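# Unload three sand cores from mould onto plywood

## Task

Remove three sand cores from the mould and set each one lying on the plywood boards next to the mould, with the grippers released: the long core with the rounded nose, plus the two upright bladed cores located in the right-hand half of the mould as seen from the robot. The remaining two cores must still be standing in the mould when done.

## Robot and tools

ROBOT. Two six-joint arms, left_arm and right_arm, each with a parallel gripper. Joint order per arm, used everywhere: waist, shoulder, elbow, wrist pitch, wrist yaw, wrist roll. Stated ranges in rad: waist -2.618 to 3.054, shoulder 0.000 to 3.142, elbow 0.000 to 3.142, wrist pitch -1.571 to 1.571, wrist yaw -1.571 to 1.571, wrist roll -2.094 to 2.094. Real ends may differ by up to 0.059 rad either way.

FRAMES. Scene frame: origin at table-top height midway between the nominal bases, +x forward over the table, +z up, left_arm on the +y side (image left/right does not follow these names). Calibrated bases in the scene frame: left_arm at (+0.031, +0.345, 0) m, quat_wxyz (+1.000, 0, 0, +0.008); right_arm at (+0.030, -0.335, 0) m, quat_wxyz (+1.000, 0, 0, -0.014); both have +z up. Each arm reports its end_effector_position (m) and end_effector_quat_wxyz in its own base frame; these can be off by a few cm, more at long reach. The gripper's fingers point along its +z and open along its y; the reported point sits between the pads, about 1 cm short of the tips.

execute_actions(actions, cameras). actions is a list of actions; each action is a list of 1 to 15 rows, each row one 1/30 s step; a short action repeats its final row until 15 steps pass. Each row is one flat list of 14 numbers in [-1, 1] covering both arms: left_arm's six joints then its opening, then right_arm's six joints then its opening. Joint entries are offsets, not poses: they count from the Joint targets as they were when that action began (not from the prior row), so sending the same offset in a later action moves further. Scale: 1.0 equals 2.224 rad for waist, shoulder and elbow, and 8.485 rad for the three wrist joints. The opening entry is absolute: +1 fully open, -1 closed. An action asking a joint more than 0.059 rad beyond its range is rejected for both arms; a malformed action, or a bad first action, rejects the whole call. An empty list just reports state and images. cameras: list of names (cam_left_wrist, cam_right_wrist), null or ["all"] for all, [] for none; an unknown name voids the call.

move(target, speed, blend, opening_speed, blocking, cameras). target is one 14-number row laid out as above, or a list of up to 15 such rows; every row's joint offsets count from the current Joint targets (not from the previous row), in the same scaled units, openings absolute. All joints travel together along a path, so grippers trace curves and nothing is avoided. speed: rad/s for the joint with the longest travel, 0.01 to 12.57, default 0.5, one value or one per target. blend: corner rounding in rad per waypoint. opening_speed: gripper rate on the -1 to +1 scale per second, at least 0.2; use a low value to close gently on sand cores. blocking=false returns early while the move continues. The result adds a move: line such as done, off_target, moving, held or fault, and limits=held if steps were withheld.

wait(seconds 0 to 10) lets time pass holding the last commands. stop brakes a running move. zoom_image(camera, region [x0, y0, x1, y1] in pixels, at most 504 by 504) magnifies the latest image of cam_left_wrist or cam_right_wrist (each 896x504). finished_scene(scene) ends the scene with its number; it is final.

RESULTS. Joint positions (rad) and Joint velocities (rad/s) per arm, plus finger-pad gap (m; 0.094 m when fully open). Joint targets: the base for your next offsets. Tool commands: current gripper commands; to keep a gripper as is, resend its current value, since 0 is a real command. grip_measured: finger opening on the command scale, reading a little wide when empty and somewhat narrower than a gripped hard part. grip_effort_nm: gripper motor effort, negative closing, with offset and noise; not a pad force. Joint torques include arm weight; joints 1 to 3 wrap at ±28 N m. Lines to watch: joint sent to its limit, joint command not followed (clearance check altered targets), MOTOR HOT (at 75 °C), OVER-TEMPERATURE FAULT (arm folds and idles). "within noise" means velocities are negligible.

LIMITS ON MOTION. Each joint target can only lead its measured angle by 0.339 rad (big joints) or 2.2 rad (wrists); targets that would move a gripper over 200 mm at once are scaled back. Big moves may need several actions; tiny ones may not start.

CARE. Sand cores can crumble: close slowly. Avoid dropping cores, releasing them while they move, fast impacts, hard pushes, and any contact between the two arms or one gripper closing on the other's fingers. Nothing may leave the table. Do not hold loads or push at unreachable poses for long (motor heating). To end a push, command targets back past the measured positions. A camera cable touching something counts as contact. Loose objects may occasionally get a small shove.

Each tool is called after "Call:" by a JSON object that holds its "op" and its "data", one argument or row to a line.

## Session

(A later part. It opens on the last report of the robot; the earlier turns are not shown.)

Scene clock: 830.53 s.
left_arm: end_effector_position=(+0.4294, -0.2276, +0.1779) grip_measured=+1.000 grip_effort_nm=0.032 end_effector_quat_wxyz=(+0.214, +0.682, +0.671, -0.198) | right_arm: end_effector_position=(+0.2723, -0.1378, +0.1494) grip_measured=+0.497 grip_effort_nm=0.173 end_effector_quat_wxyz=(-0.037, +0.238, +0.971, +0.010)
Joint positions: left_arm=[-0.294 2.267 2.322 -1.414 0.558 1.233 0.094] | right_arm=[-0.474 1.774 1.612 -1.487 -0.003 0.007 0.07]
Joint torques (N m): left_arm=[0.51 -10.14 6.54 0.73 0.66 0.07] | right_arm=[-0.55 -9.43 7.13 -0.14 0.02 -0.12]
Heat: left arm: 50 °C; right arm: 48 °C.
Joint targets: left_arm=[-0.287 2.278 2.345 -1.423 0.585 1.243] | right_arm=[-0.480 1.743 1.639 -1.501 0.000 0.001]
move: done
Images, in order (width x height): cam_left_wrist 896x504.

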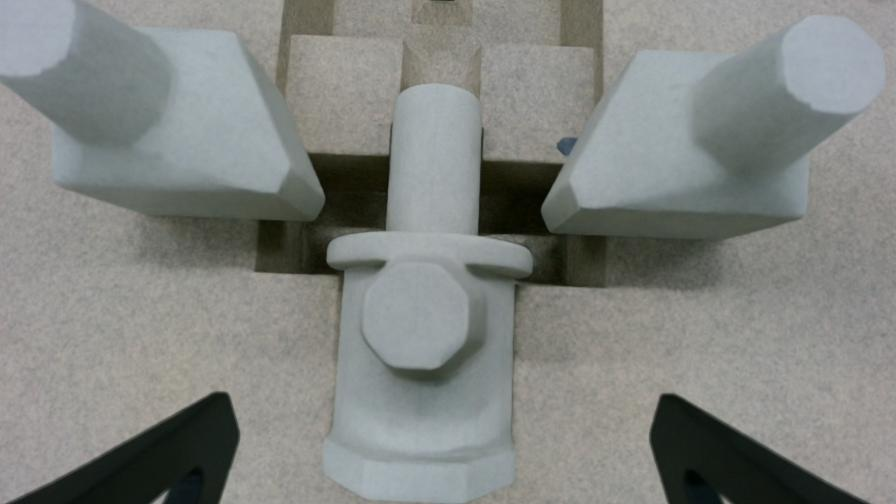

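Call:
{"op": "move", "data": {
  "target": [-0.0216,0.0128,-0.0213,0.0099,0.0024,-0.0028,1,0,0,0,0,0,0,0.5],
  "speed": 0.2,
  "cameras": ["cam_left_wrist"]
}}

Scene clock: 861.13 s.
left_arm: end_effector_position=(+0.4310, -0.2504, +0.1696) grip_measured=+1.000 grip_effort_nm=0.027 end_effector_quat_wxyz=(+0.226, +0.692, +0.655, -0.205) | right_arm: end_effector_position=(+0.2723, -0.1378, +0.1494) grip_measured=+0.497 grip_effort_nm=0.178 end_effector_quat_wxyz=(-0.037, +0.238, +0.971, +0.010)
Joint positions: left_arm=[-0.332 2.284 2.303 -1.348 0.576 1.221 0.094] | right_arm=[-0.474 1.774 1.612 -1.487 -0.003 0.007 0.07]
Joint torques (N m): left_arm=[-0.21 -9.55 4.16 0.99 0.7 -0.09] | right_arm=[-0.59 -9.4 7.12 -0.15 0.03 -0.11]
Heat: left arm: 43 °C; right arm: 48 °C.
Joint targets: left_arm=[-0.335 2.306 2.297 -1.339 0.605 1.219] | right_arm=[-0.480 1.743 1.639 -1.501 0.000 0.001]
move: done
Images, in order (width x height): cam_left_wrist 896x504.

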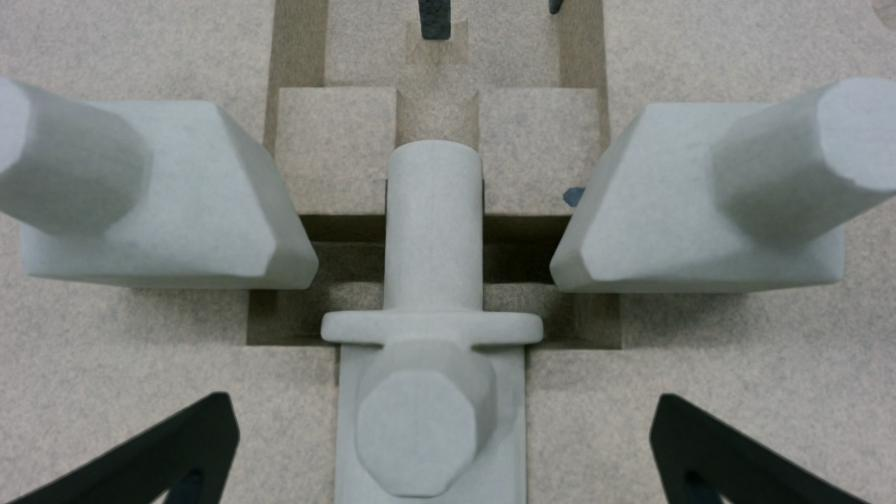

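Call:
{"op": "move", "data": {
  "target": [0.0058,0.0162,-0.0243,0.0073,0,-0.0026,1,0,0,0,0,0,0,0.5],
  "speed": 0.1,
  "cameras": ["cam_left_wrist"]
}}

Scene clock: 878.17 s.
left_arm: end_effector_position=(+0.4364, -0.2525, +0.1409) grip_measured=+1.000 grip_effort_nm=0.027 end_effector_quat_wxyz=(+0.213, +0.683, +0.666, -0.213) | right_arm: end_effector_position=(+0.2723, -0.1378, +0.1494) grip_measured=+0.497 grip_effort_nm=0.173 end_effector_quat_wxyz=(-0.037, +0.238, +0.971, +0.010)
Joint positions: left_arm=[-0.332 2.318 2.25 -1.287 0.577 1.199 0.094] | right_arm=[-0.474 1.774 1.612 -1.487 -0.003 0.007 0.07]
Joint torques (N m): left_arm=[0.8 -9.62 4.12 0.92 0.7 -0.09] | right_arm=[-0.55 -9.4 7.1 -0.14 0.02 -0.11]
Heat: left arm: 42 °C; right arm: 48 °C.
Joint targets: left_arm=[-0.322 2.342 2.243 -1.277 0.606 1.198] | right_arm=[-0.480 1.743 1.639 -1.501 0.000 0.001]
move: done
Images, in order (width x height): cam_left_wrist 896x504.

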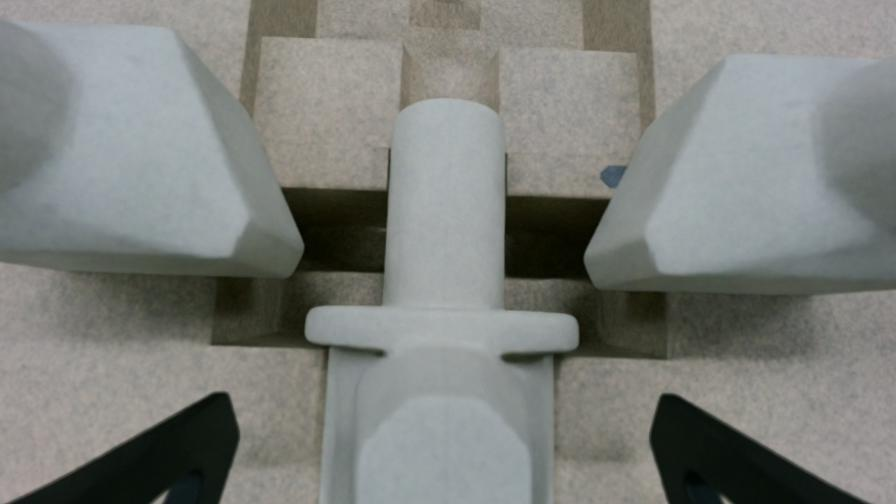

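Call:
{"op": "move", "data": {
  "target": [0,0,0,0,0,0,-0.5,0,0,0,0,0,0,0.5],
  "opening_speed": 0.4,
  "cameras": ["cam_left_wrist"]
}}

Scene clock: 885.20 s.
left_arm: end_effector_position=(+0.4375, -0.2518, +0.1410) grip_measured=-0.199 grip_effort_nm=-1.004 end_effector_quat_wxyz=(+0.214, +0.682, +0.666, -0.213) | right_arm: end_effector_position=(+0.2723, -0.1378, +0.1494) grip_measured=+0.497 grip_effort_nm=0.173 end_effector_quat_wxyz=(-0.037, +0.238, +0.971, +0.010)
Joint positions: left_arm=[-0.33 2.318 2.25 -1.284 0.577 1.198 0.038] | right_arm=[-0.474 1.774 1.612 -1.487 -0.003 0.007 0.07]
Joint torques (N m): left_arm=[0.66 -9.81 4.19 0.89 0.69 -0.08] | right_arm=[-0.55 -9.4 7.12 -0.15 0.01 -0.11]
Heat: left arm: 41 °C; right arm: 48 °C.
Joint targets: left_arm=[-0.322 2.342 2.243 -1.277 0.605 1.197] | right_arm=[-0.480 1.743 1.639 -1.501 0.000 0.001]
move: done
Images, in order (width x height): cam_left_wrist 896x504.

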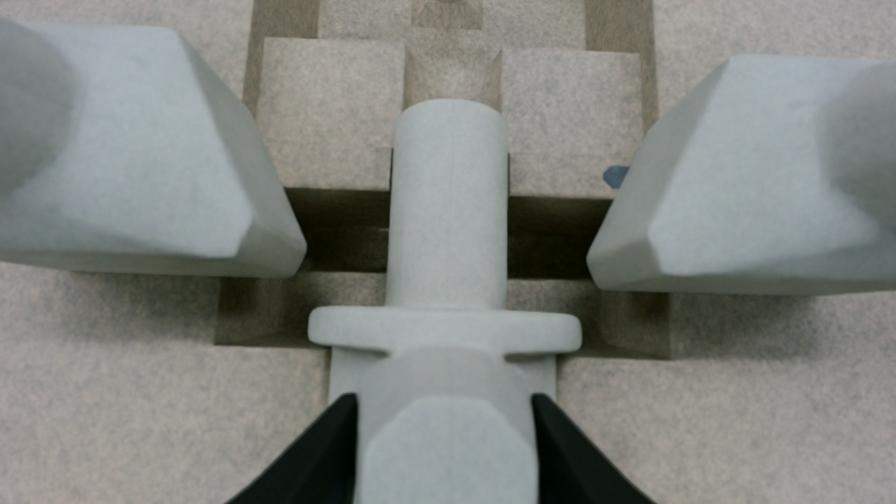

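Call:
{"op": "move", "data": {
  "target": [0,0.0148,0.089,-0.0145,0,0,-0.5,0,0,0,0,0,0,0.5],
  "speed": 0.12,
  "cameras": ["cam_left_wrist"]
}}

Scene clock: 920.00 s.
left_arm: end_effector_position=(+0.4401, -0.2486, +0.1447) grip_measured=-0.199 grip_effort_nm=-0.994 end_effector_quat_wxyz=(+0.195, +0.681, +0.674, -0.208) | right_arm: end_effector_position=(+0.2723, -0.1378, +0.1494) grip_measured=+0.497 grip_effort_nm=0.178 end_effector_quat_wxyz=(-0.037, +0.238, +0.971, +0.010)
Joint positions: left_arm=[-0.33 2.382 2.392 -1.394 0.551 1.198 0.038] | right_arm=[-0.474 1.774 1.612 -1.487 -0.003 0.007 0.07]
Joint torques (N m): left_arm=[0.68 -11.99 8.95 0.72 0.98 -0.07] | right_arm=[-0.57 -9.42 7.13 -0.14 0.02 -0.11]
Heat: left arm: 43 °C; right arm: 49 °C.
Joint targets: left_arm=[-0.322 2.375 2.441 -1.400 0.606 1.197] | right_arm=[-0.480 1.743 1.639 -1.501 0.000 0.001]
move: off_target (left_arm); left_arm: the wrist yaw is farthest, 0.054 rad from its target
Images, in order (width x height): cam_left_wrist 896x504.

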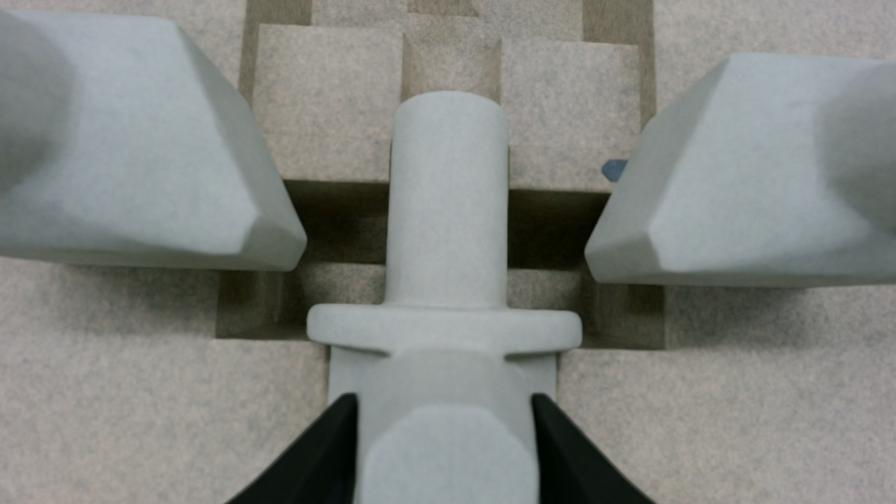

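Call:
{"op": "move", "data": {
  "target": [0,0.0067,0.0576,-0.0106,0.003,0,-0.5,0,0,0,0,0,0,0.5],
  "speed": 0.12,
  "cameras": ["cam_left_wrist"]
}}

Scene clock: 925.57 s.
left_arm: end_effector_position=(+0.4369, -0.2474, +0.1707) grip_measured=-0.199 grip_effort_nm=-0.999 end_effector_quat_wxyz=(+0.202, +0.682, +0.672, -0.205) | right_arm: end_effector_position=(+0.2723, -0.1378, +0.1494) grip_measured=+0.497 grip_effort_nm=0.173 end_effector_quat_wxyz=(-0.037, +0.238, +0.971, +0.010)
Joint positions: left_arm=[-0.33 2.395 2.522 -1.496 0.551 1.198 0.038] | right_arm=[-0.474 1.774 1.612 -1.487 -0.003 0.007 0.07]
Joint torques (N m): left_arm=[0.66 -11.77 8.53 0.87 1.28 -0.05] | right_arm=[-0.57 -9.39 7.12 -0.15 0.02 -0.11]
Heat: left arm: 43 °C; right arm: 49 °C.
Joint targets: left_arm=[-0.322 2.390 2.569 -1.490 0.631 1.197] | right_arm=[-0.480 1.743 1.639 -1.501 0.000 0.001]
move: off_target (left_arm); left_arm: the wrist yaw is farthest, 0.080 rad from its target
Images, in order (width x height): cam_left_wrist 896x504.

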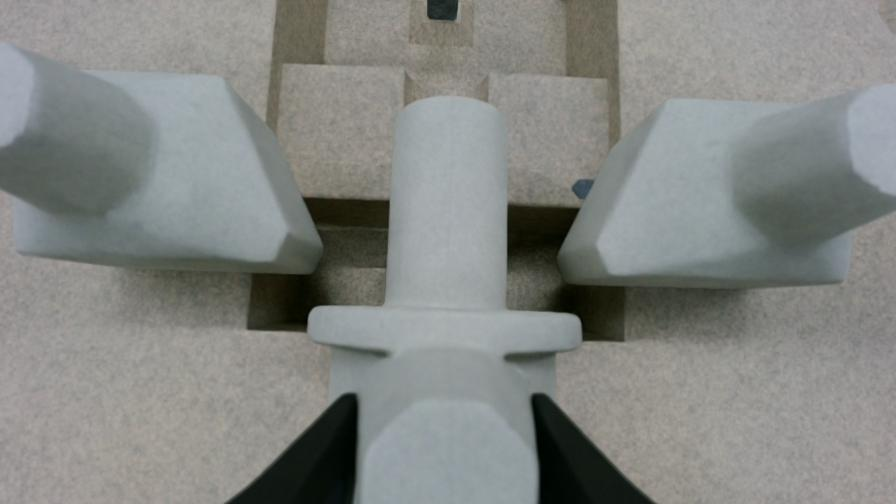

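Call:
{"op": "move", "data": {
  "target": [0,0.009,0.0382,-0.0065,0,0,-0.5,0,0,0,0,0,0,0.5],
  "speed": 0.12,
  "cameras": ["cam_left_wrist"]
}}

Scene clock: 931.67 s.
left_arm: end_effector_position=(+0.4352, -0.2461, +0.1826) grip_measured=-0.199 grip_effort_nm=-1.004 end_effector_quat_wxyz=(+0.204, +0.682, +0.672, -0.204) | right_arm: end_effector_position=(+0.2723, -0.1378, +0.1494) grip_measured=+0.497 grip_effort_nm=0.178 end_effector_quat_wxyz=(-0.037, +0.238, +0.971, +0.010)
Joint positions: left_arm=[-0.329 2.414 2.607 -1.558 0.551 1.198 0.038] | right_arm=[-0.474 1.774 1.612 -1.487 -0.003 0.007 0.07]
Joint torques (N m): left_arm=[0.5 -11.74 8.42 0.94 1.3 -0.06] | right_arm=[-0.57 -9.4 7.12 -0.15 0.02 -0.12]
Heat: left arm: 44 °C; right arm: 49 °C.
Joint targets: left_arm=[-0.322 2.410 2.654 -1.545 0.631 1.197] | right_arm=[-0.480 1.743 1.639 -1.501 0.000 0.001]
move: off_target (left_arm); left_arm: the wrist yaw is farthest, 0.080 rad from its target
Images, in order (width x height): cam_left_wrist 896x504.

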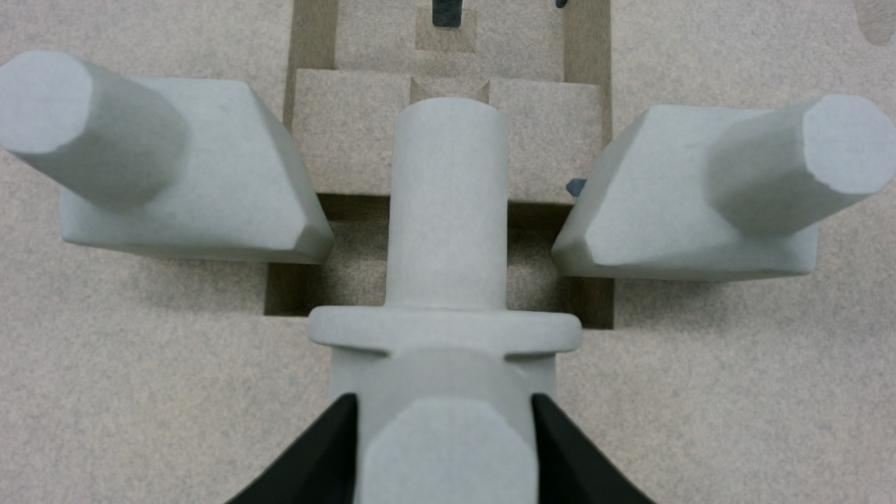

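Call:
{"op": "move", "data": {
  "target": [
    [0,0,0,0,0,0,-0.5,0.081,-0.1255,-0.1075,0.059,-0.059,0,0.5],
    [0,0,0,0,0,0,-0.5,0.162,-0.1255,-0.48,0.285,-0.164,0,0.5]
  ],
  "speed": 0.8,
  "blend": 0.15
}}

Scene clock: 951.60 s.
left_arm: end_effector_position=(+0.4350, -0.2460, +0.1825) grip_measured=-0.199 grip_effort_nm=-0.994 end_effector_quat_wxyz=(+0.203, +0.682, +0.672, -0.204) | right_arm: end_effector_position=(+0.3189, +0.1373, +0.2241) grip_measured=+0.497 grip_effort_nm=0.168 end_effector_quat_wxyz=(+0.566, -0.412, +0.576, +0.422)
Joint positions: left_arm=[-0.329 2.414 2.607 -1.559 0.551 1.198 0.038] | right_arm=[-0.126 1.487 0.579 0.895 -1.386 0.007 0.07]
Joint torques (N m): left_arm=[0.59 -11.7 8.43 0.96 1.28 -0.08] | right_arm=[0.55 -6.52 4.44 1.26 -0.1 -0.11]
Heat: left arm: 48 °C; right arm: 48 °C.
Joint targets: left_arm=[-0.322 2.410 2.654 -1.545 0.631 1.197] | right_arm=[-0.119 1.464 0.571 0.917 -1.392 0.001]
move: off_target (left_arm); left_arm: the wrist yaw is farthest, 0.080 rad from its target

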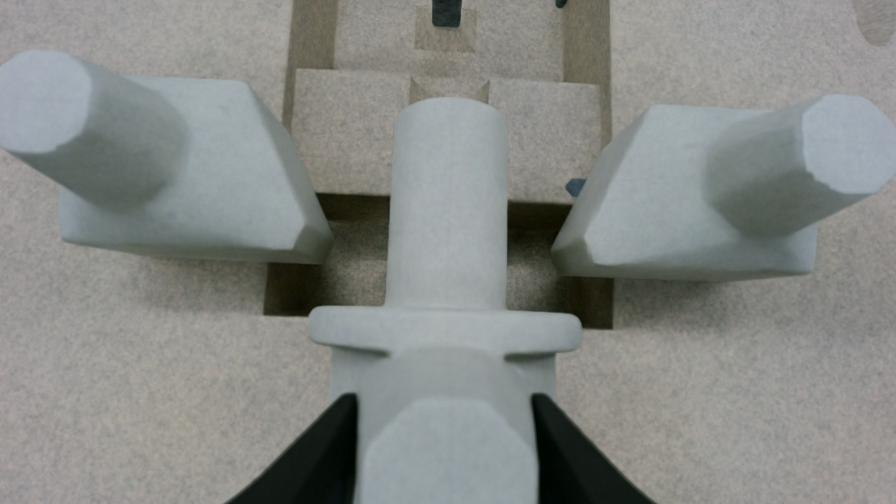

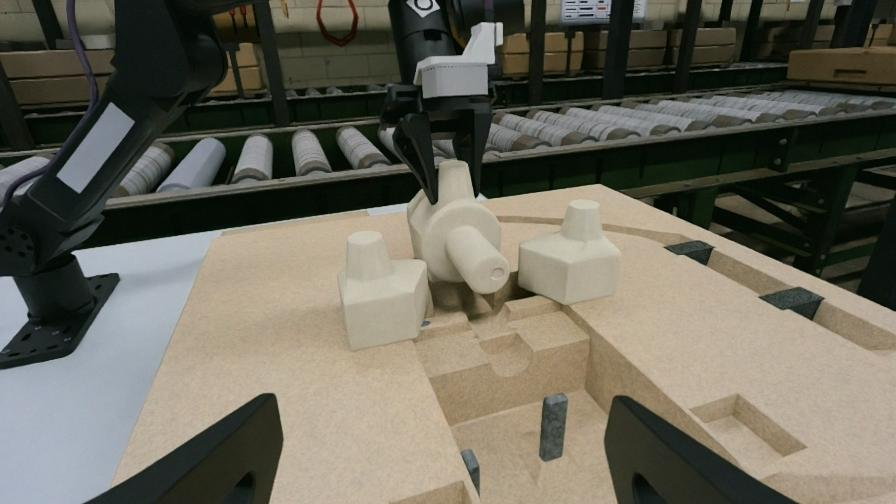

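Call:
{"op": "zoom_image", "data": {
  "camera": "cam_right_wrist",
  "region": [330, 150, 650, 360]
}}

Scaled by 1.575.

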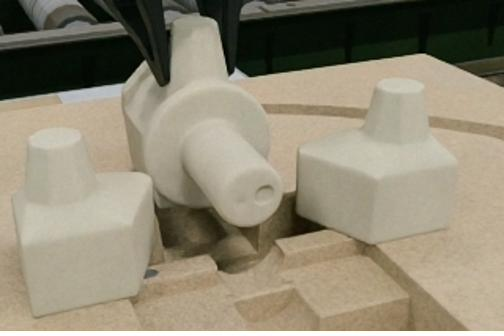

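Call:
{"op": "move", "data": {
  "target": [0.0135,-0.036,0,-0.003,0.0035,0.001,-0.5,0,0,0,0,0,0,0.5],
  "speed": 0.1
}}

Call:
{"op": "zoom_image", "data": {
  "camera": "cam_right_wrist",
  "region": [330, 150, 650, 360]
}}

Scene clock: 964.97 s.
left_arm: end_effector_position=(+0.4380, -0.2326, +0.1829) grip_measured=-0.199 grip_effort_nm=-1.004 end_effector_quat_wxyz=(+0.201, +0.669, +0.684, -0.211) | right_arm: end_effector_position=(+0.3187, +0.1374, +0.2242) grip_measured=+0.497 grip_effort_nm=0.168 end_effector_quat_wxyz=(+0.567, -0.412, +0.576, +0.422)
Joint positions: left_arm=[-0.297 2.414 2.607 -1.577 0.564 1.198 0.038] | right_arm=[-0.126 1.487 0.579 0.896 -1.387 0.007 0.07]
Joint torques (N m): left_arm=[0.28 -17.85 8.35 0.88 1.49 0.02] | right_arm=[0.55 -6.53 4.46 1.24 -0.08 -0.12]
Heat: left arm: 51 °C; right arm: 46 °C.
Joint targets: left_arm=[-0.292 2.330 2.654 -1.568 0.661 1.206] | right_arm=[-0.119 1.464 0.571 0.917 -1.392 0.001]
joint sent to its limit (left arm) — the wrist pitch, lower limit.
move: off_target (left_arm); left_arm: the wrist yaw is farthest, 0.097 rad from its target

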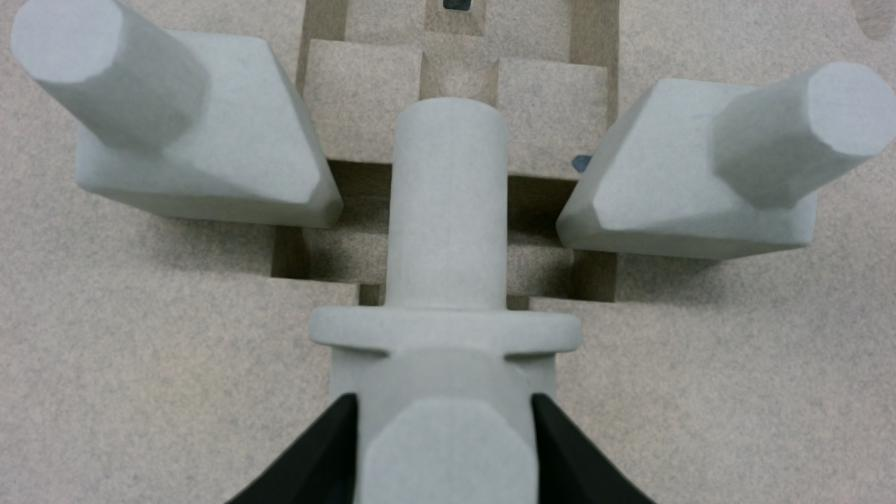

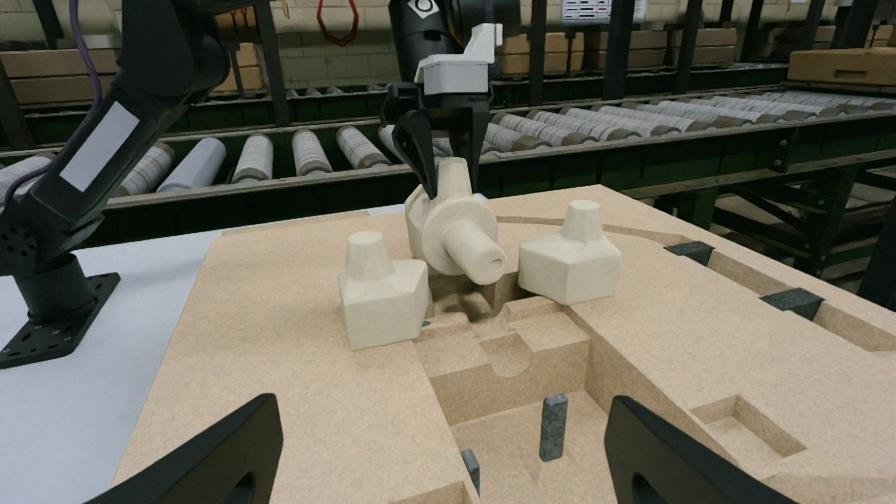

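Scaled by 1.575.

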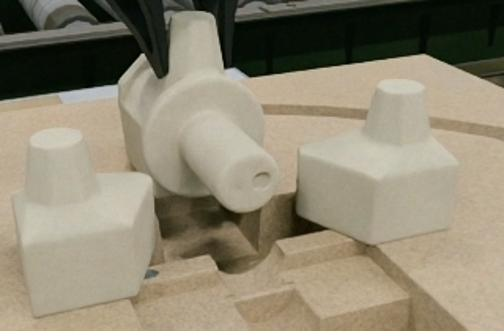

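Call:
{"op": "move", "data": {
  "target": [0.0345,-0.009,0,0.0009,0.001,0.0085,-0.5,0,0,0,0,0,0,0.5],
  "speed": 0.1
}}

Scene clock: 970.13 s.
left_arm: end_effector_position=(+0.4546, -0.1982, +0.1837) grip_measured=-0.200 grip_effort_nm=-0.999 end_effector_quat_wxyz=(+0.218, +0.665, +0.686, -0.199) | right_arm: end_effector_position=(+0.3187, +0.1374, +0.2243) grip_measured=+0.497 grip_effort_nm=0.173 end_effector_quat_wxyz=(+0.567, -0.412, +0.576, +0.422)
Joint positions: left_arm=[-0.217 2.414 2.607 -1.578 0.572 1.267 0.038] | right_arm=[-0.126 1.487 0.579 0.897 -1.387 0.007 0.07]
Joint torques (N m): left_arm=[0.24 -19.4 8.32 0.96 1.52 0.08] | right_arm=[0.57 -6.54 4.44 1.25 -0.07 -0.11]
Heat: left arm: 57 °C; right arm: 45 °C.
Joint targets: left_arm=[-0.215 2.310 2.654 -1.560 0.669 1.278] | right_arm=[-0.119 1.464 0.571 0.917 -1.391 0.001]
move: off_target (left_arm); left_arm: the shoulder is farthest, 0.104 rad from its target

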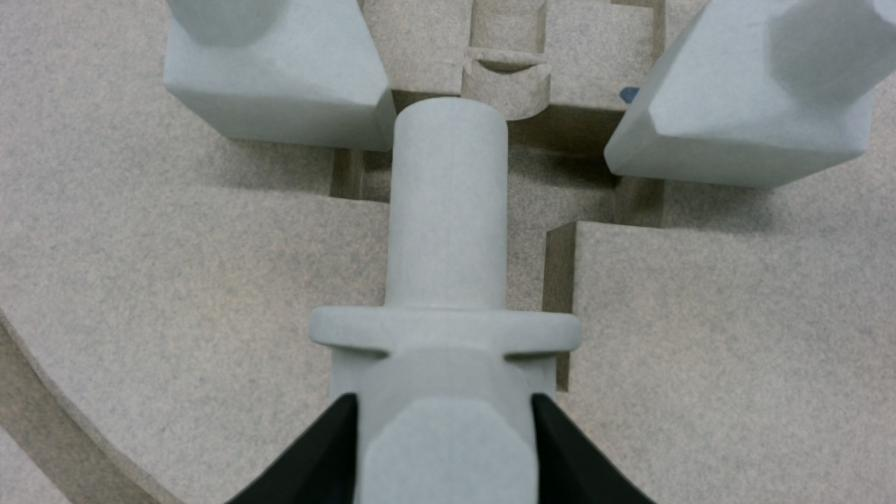

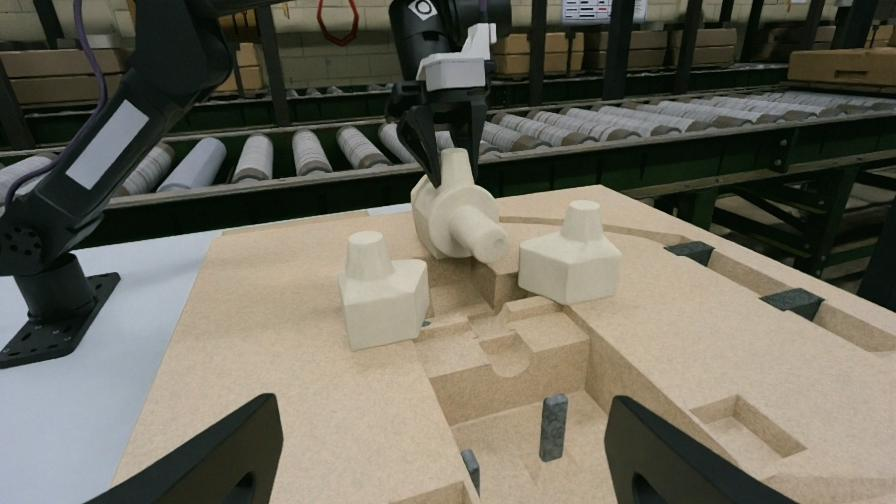

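Call:
{"op": "move", "data": {
  "target": [0,-0.0225,0,0,0,0,-0.5,0,0,0,0,0,0,0.5],
  "speed": 0.06
}}

Scene clock: 975.30 s.
left_arm: end_effector_position=(+0.4496, -0.1973, +0.2108) grip_measured=-0.200 grip_effort_nm=-1.004 end_effector_quat_wxyz=(+0.241, +0.669, +0.678, -0.185) | right_arm: end_effector_position=(+0.3187, +0.1374, +0.2243) grip_measured=+0.497 grip_effort_nm=0.164 end_effector_quat_wxyz=(+0.567, -0.412, +0.575, +0.422)
Joint positions: left_arm=[-0.217 2.356 2.607 -1.58 0.573 1.267 0.038] | right_arm=[-0.126 1.487 0.579 0.897 -1.387 0.007 0.07]
Joint torques (N m): left_arm=[0.34 -18.39 8.29 1.1 1.48 0.07] | right_arm=[0.55 -6.53 4.44 1.24 -0.07 -0.12]
Heat: left arm: 63 °C; right arm: 45 °C.
Joint targets: left_arm=[-0.215 2.260 2.654 -1.560 0.669 1.278] | right_arm=[-0.119 1.464 0.571 0.917 -1.392 0.001]
move: off_target (left_arm); left_arm: the shoulder is farthest, 0.096 rad from its target

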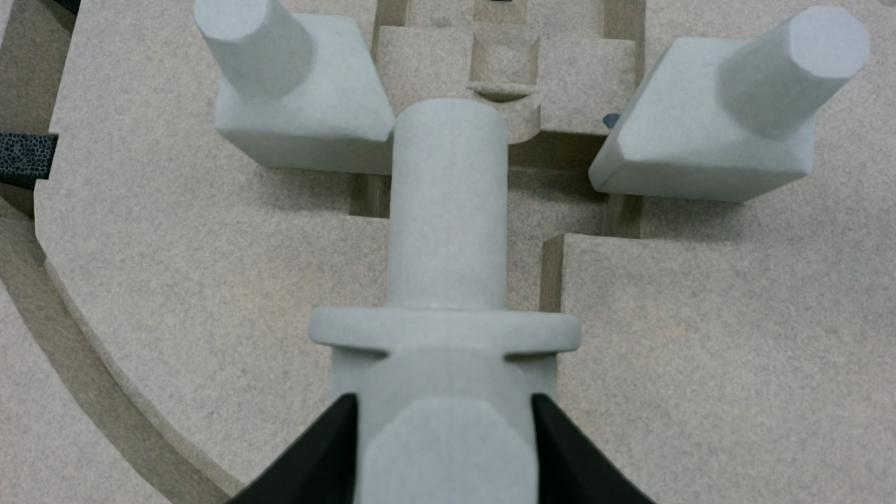

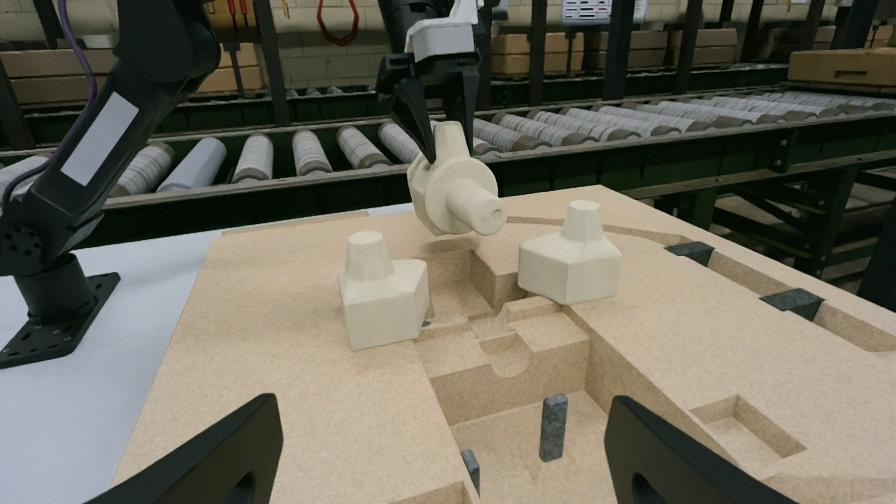

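Call:
{"op": "move", "data": {
  "target": [
    [0.1866,-0.159,-0.258,0.0042,-0.0024,0,-0.5,0,0,0,0,0,0,0.5],
    [0.418,-0.3395,-0.515,0.0342,-0.006,-0.0094,-0.5,0,0,0,0,0,0,0.5]
  ],
  "speed": 0.4,
  "blend": 0.1
}}

Scene clock: 987.03 s.
left_arm: end_effector_position=(+0.2941, +0.1360, +0.2070) grip_measured=-0.200 grip_effort_nm=-1.004 end_effector_quat_wxyz=(+0.269, +0.258, +0.925, -0.071) | right_arm: end_effector_position=(+0.3187, +0.1374, +0.2243) grip_measured=+0.497 grip_effort_nm=0.168 end_effector_quat_wxyz=(+0.567, -0.412, +0.575, +0.422)
Joint positions: left_arm=[0.712 1.564 1.499 -1.303 0.531 1.201 0.038] | right_arm=[-0.126 1.487 0.579 0.897 -1.387 0.007 0.07]
Joint torques (N m): left_arm=[0.2 -10.09 5.55 1.16 1.36 -0.07] | right_arm=[0.57 -6.54 4.42 1.24 -0.07 -0.11]
Heat: left arm: 61 °C; right arm: 44 °C.
Joint targets: left_arm=[0.715 1.505 1.509 -1.270 0.618 1.198] | right_arm=[-0.119 1.464 0.571 0.917 -1.392 0.001]
move: off_target (left_arm); left_arm: the wrist yaw is farthest, 0.087 rad from its target

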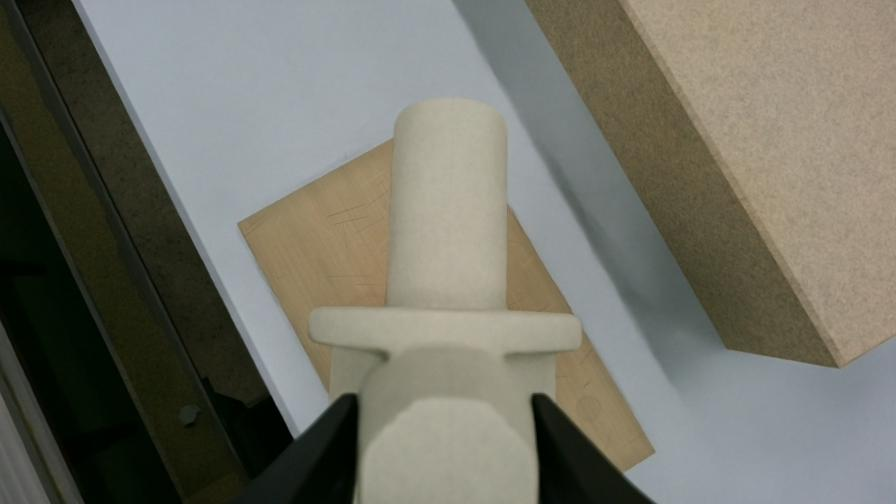

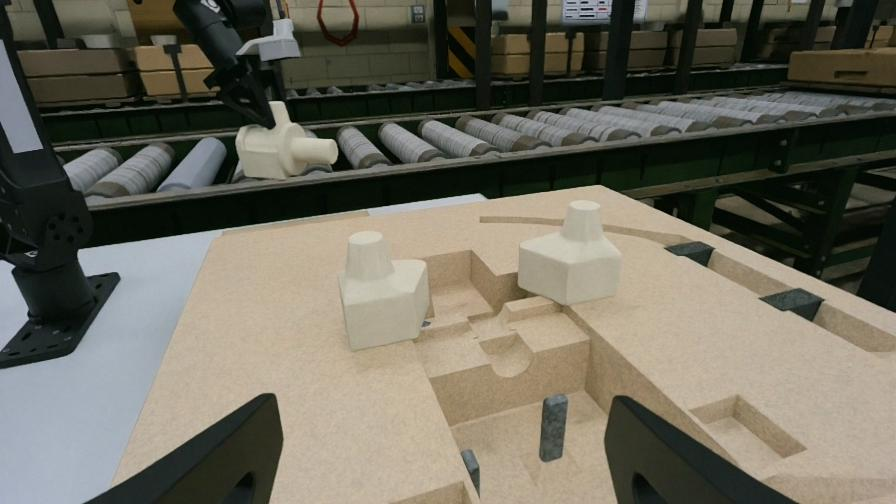

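Call:
{"op": "move", "data": {
  "target": [0,0.0018,-0.1277,0.036,0.0085,0,-0.5,0,0,0,0,0,0,0.5],
  "speed": 0.25
}}

Call:
{"op": "zoom_image", "data": {
  "camera": "cam_right_wrist",
  "region": [170, 60, 410, 260]
}}

Scene clock: 1008.63 s.
left_arm: end_effector_position=(+0.3029, +0.1321, +0.1418) grip_measured=-0.200 grip_effort_nm=-1.004 end_effector_quat_wxyz=(+0.296, +0.260, +0.916, -0.081) | right_arm: end_effector_position=(+0.3187, +0.1374, +0.2243) grip_measured=+0.497 grip_effort_nm=0.168 end_effector_quat_wxyz=(+0.567, -0.412, +0.575, +0.422)
Joint positions: left_arm=[0.712 1.561 1.212 -1.002 0.588 1.2 0.038] | right_arm=[-0.126 1.487 0.579 0.897 -1.387 0.007 0.07]
Joint torques (N m): left_arm=[0.31 -9.68 5.87 1.24 1.56 -0.09] | right_arm=[0.55 -6.52 4.44 1.24 -0.07 -0.11]
Heat: left arm: 47 °C; right arm: 44 °C.
Joint targets: left_arm=[0.715 1.509 1.225 -0.965 0.690 1.198] | right_arm=[-0.119 1.464 0.571 0.917 -1.392 0.001]
move: off_target (left_arm); left_arm: the wrist yaw is farthest, 0.102 rad from its target

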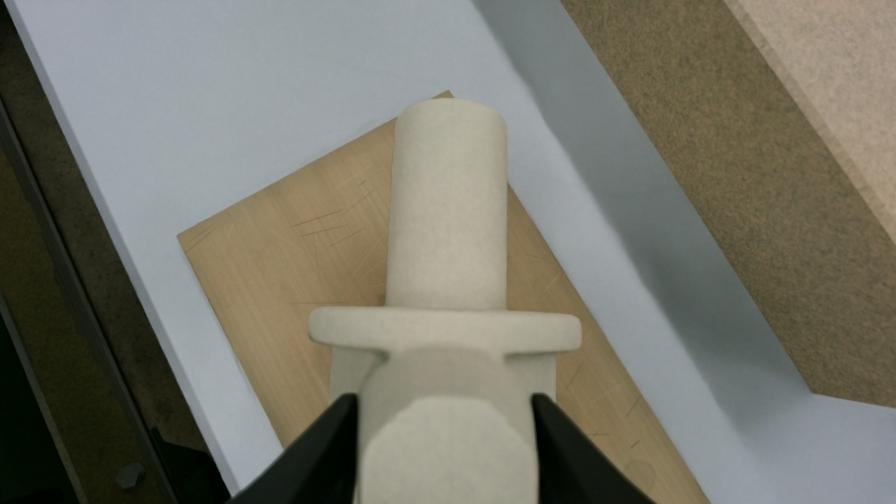

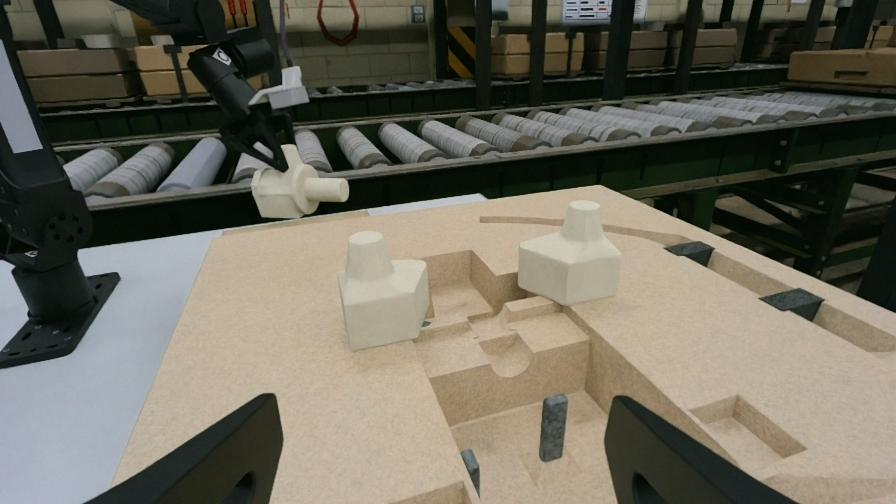

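Scaled by 2.100.

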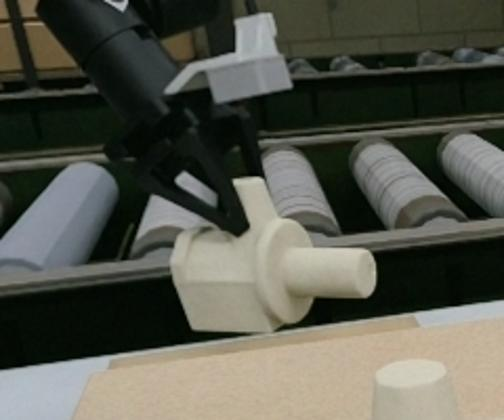

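Call:
{"op": "move", "data": {
  "target": [0,0.0027,-0.0185,0.0055,0,0,-0.5,0,0,0,0,0,0,0.5],
  "speed": 0.1
}}

Call:
{"op": "zoom_image", "data": {
  "camera": "cam_right_wrist",
  "region": [170, 60, 410, 260]
}}

Scene clock: 1013.80 s.
left_arm: end_effector_position=(+0.3030, +0.1319, +0.1323) grip_measured=-0.200 grip_effort_nm=-0.999 end_effector_quat_wxyz=(+0.298, +0.261, +0.915, -0.079) | right_arm: end_effector_position=(+0.3187, +0.1374, +0.2243) grip_measured=+0.497 grip_effort_nm=0.168 end_effector_quat_wxyz=(+0.567, -0.412, +0.575, +0.422)
Joint positions: left_arm=[0.712 1.561 1.172 -0.957 0.59 1.2 0.038] | right_arm=[-0.126 1.487 0.579 0.897 -1.387 0.007 0.07]
Joint torques (N m): left_arm=[0.27 -9.18 5.71 1.24 1.54 -0.06] | right_arm=[0.54 -6.54 4.42 1.24 -0.07 -0.11]
Heat: left arm: 47 °C; right arm: 44 °C.
Joint targets: left_arm=[0.715 1.515 1.184 -0.918 0.690 1.198] | right_arm=[-0.119 1.464 0.571 0.917 -1.392 0.001]
move: off_target (left_arm); left_arm: the wrist yaw is farthest, 0.100 rad from its target

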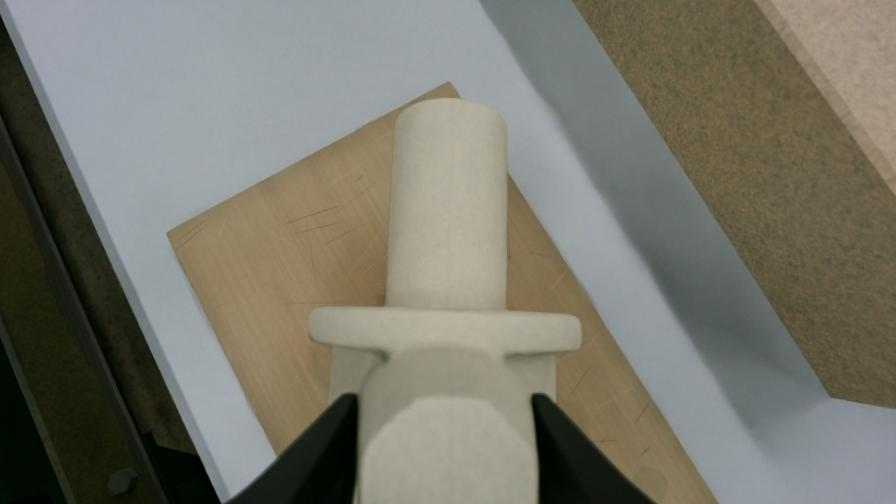

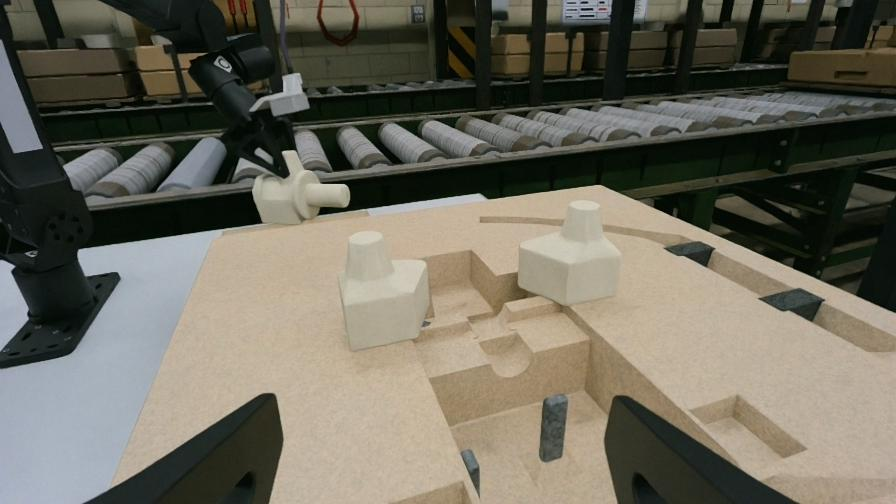

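Scaled by 2.100.

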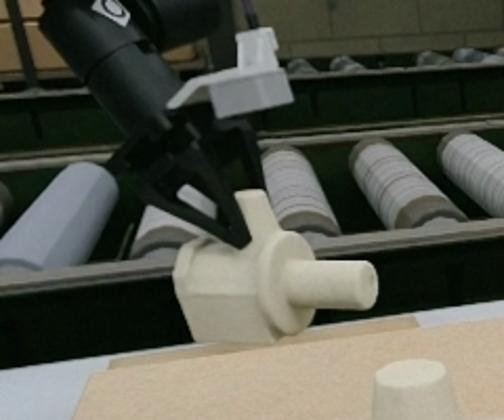

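Call:
{"op": "move", "data": {
  "target": [0,0.0013,-0.0093,0.0028,0,0,-0.5,0,0,0,0,0,0,0.5],
  "speed": 0.06,
  "cameras": []
}}

Call:
{"op": "move", "data": {
  "target": [0,0.0013,-0.0093,0.0028,0,0,-0.5,0,0,0,0,0,0,0.5],
  "speed": 0.06
}}

Call:
{"op": "zoom_image", "data": {
  "camera": "cam_right_wrist",
  "region": [170, 60, 410, 260]
}}

Scene clock: 1018.17 s.
left_arm: end_effector_position=(+0.3028, +0.1317, +0.1275) grip_measured=-0.200 grip_effort_nm=-1.004 end_effector_quat_wxyz=(+0.299, +0.261, +0.915, -0.078) | right_arm: end_effector_position=(+0.3187, +0.1374, +0.2243) grip_measured=+0.497 grip_effort_nm=0.168 end_effector_quat_wxyz=(+0.567, -0.412, +0.575, +0.422)
Joint positions: left_arm=[0.712 1.561 1.152 -0.934 0.59 1.2 0.038] | right_arm=[-0.126 1.487 0.579 0.897 -1.387 0.007 0.07]
Joint torques (N m): left_arm=[0.21 -8.83 5.65 1.3 1.53 -0.06] | right_arm=[0.54 -6.54 4.42 1.23 -0.07 -0.11]
Heat: left arm: 46 °C; right arm: 44 °C.
Joint targets: left_arm=[0.715 1.518 1.163 -0.894 0.690 1.198] | right_arm=[-0.119 1.464 0.571 0.917 -1.392 0.001]
move: off_target (left_arm); left_arm: the wrist yaw is farthest, 0.100 rad from its target
No camera images: "cameras" was empty.

Scene clock: 1019.10 s.
left_arm: end_effector_position=(+0.3026, +0.1315, +0.1225) grip_measured=-0.200 grip_effort_nm=-1.009 end_effector_quat_wxyz=(+0.299, +0.262, +0.914, -0.077) | right_arm: end_effector_position=(+0.3187, +0.1374, +0.2243) grip_measured=+0.497 grip_effort_nm=0.173 end_effector_quat_wxyz=(+0.567, -0.412, +0.575, +0.422)
Joint positions: left_arm=[0.712 1.561 1.132 -0.91 0.59 1.2 0.038] | right_arm=[-0.126 1.487 0.579 0.897 -1.387 0.007 0.07]
Joint torques (N m): left_arm=[0.18 -8.66 5.59 1.3 1.55 -0.08] | right_arm=[0.54 -6.53 4.45 1.23 -0.06 -0.11]
Heat: left arm: 46 °C; right arm: 44 °C.
Joint targets: left_arm=[0.715 1.520 1.142 -0.871 0.690 1.198] | right_arm=[-0.119 1.464 0.571 0.917 -1.392 0.001]
move: off_target (left_arm); left_arm: the wrist yaw is farthest, 0.100 rad from its target

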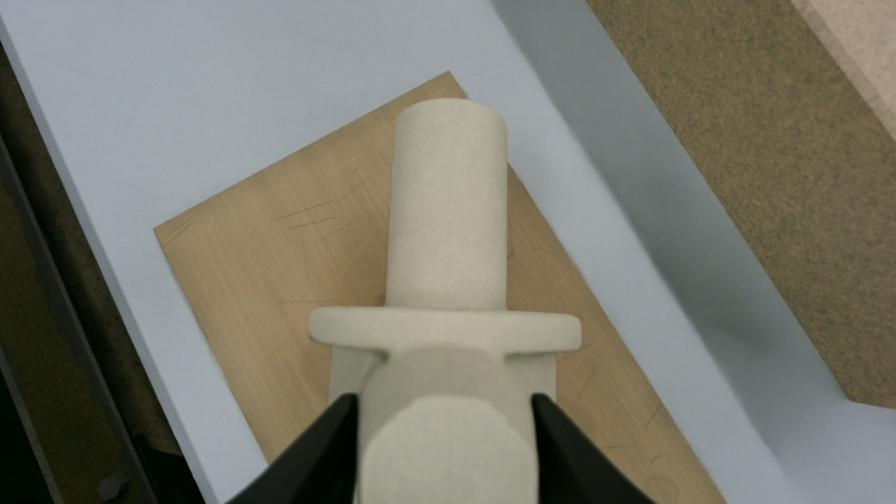

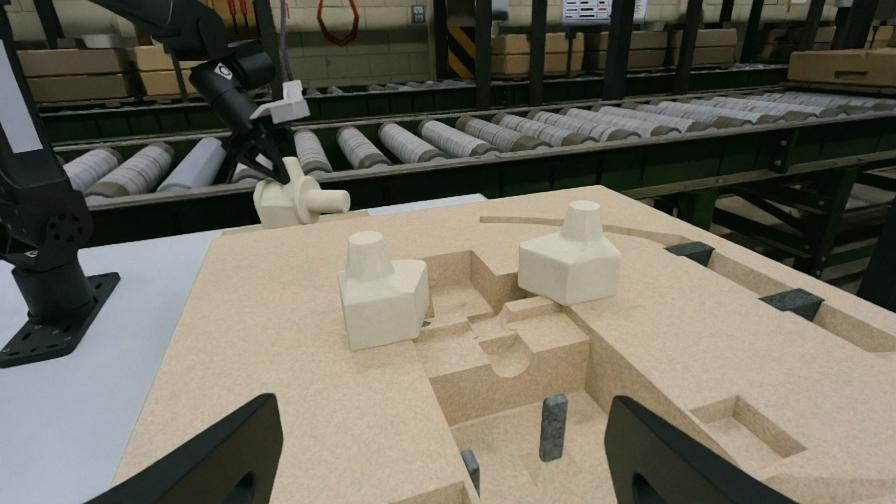

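Scaled by 2.100.

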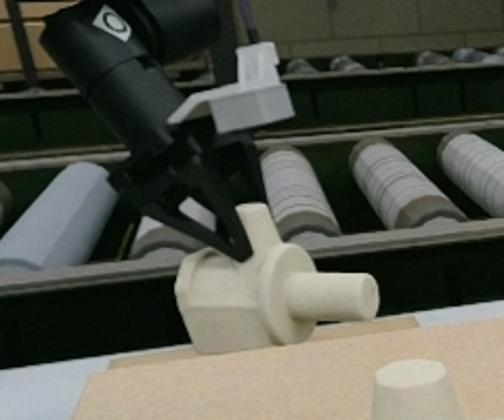

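Call:
{"op": "move", "data": {
  "target": [0,0.0013,-0.0093,0.0028,0,0,-0.5,0,0,0,0,0,0,0.5],
  "speed": 0.06,
  "cameras": []
}}

Call:
{"op": "move", "data": {
  "target": [0,0.0013,-0.0093,0.0028,0,0,-0.5,0,0,0,0,0,0,0.5],
  "speed": 0.06,
  "cameras": []
}}

Scene clock: 1023.07 s.
left_arm: end_effector_position=(+0.3023, +0.1311, +0.1176) grip_measured=-0.200 grip_effort_nm=-0.999 end_effector_quat_wxyz=(+0.300, +0.262, +0.914, -0.076) | right_arm: end_effector_position=(+0.3187, +0.1374, +0.2244) grip_measured=+0.497 grip_effort_nm=0.168 end_effector_quat_wxyz=(+0.567, -0.413, +0.575, +0.422)
Joint positions: left_arm=[0.712 1.561 1.111 -0.887 0.591 1.2 0.038] | right_arm=[-0.126 1.487 0.579 0.898 -1.387 0.007 0.07]
Joint torques (N m): left_arm=[0.32 -8.39 5.64 1.33 1.53 -0.06] | right_arm=[0.55 -6.53 4.44 1.24 -0.07 -0.11]
Heat: left arm: 46 °C; right arm: 44 °C.
Joint targets: left_arm=[0.715 1.523 1.122 -0.847 0.690 1.198] | right_arm=[-0.119 1.464 0.571 0.917 -1.392 0.001]
move: off_target (left_arm); left_arm: the wrist yaw is farthest, 0.099 rad from its target
No camera images: "cameras" was empty.

Scene clock: 1024.00 s.
left_arm: end_effector_position=(+0.3017, +0.1307, +0.1125) grip_measured=-0.200 grip_effort_nm=-0.999 end_effector_quat_wxyz=(+0.301, +0.262, +0.914, -0.075) | right_arm: end_effector_position=(+0.3187, +0.1374, +0.2244) grip_measured=+0.497 grip_effort_nm=0.164 end_effector_quat_wxyz=(+0.567, -0.413, +0.575, +0.422)
Joint positions: left_arm=[0.712 1.561 1.09 -0.864 0.591 1.2 0.038] | right_arm=[-0.126 1.487 0.579 0.898 -1.387 0.007 0.07]
Joint torques (N m): left_arm=[0.24 -8.25 5.63 1.29 1.56 -0.07] | right_arm=[0.54 -6.53 4.44 1.23 -0.07 -0.11]
Heat: left arm: 46 °C; right arm: 44 °C.
Joint targets: left_arm=[0.715 1.526 1.101 -0.823 0.690 1.198] | right_arm=[-0.119 1.464 0.571 0.917 -1.392 0.001]
move: off_target (left_arm); left_arm: the wrist yaw is farthest, 0.099 rad from its target
No camera images: "cameras" was empty.


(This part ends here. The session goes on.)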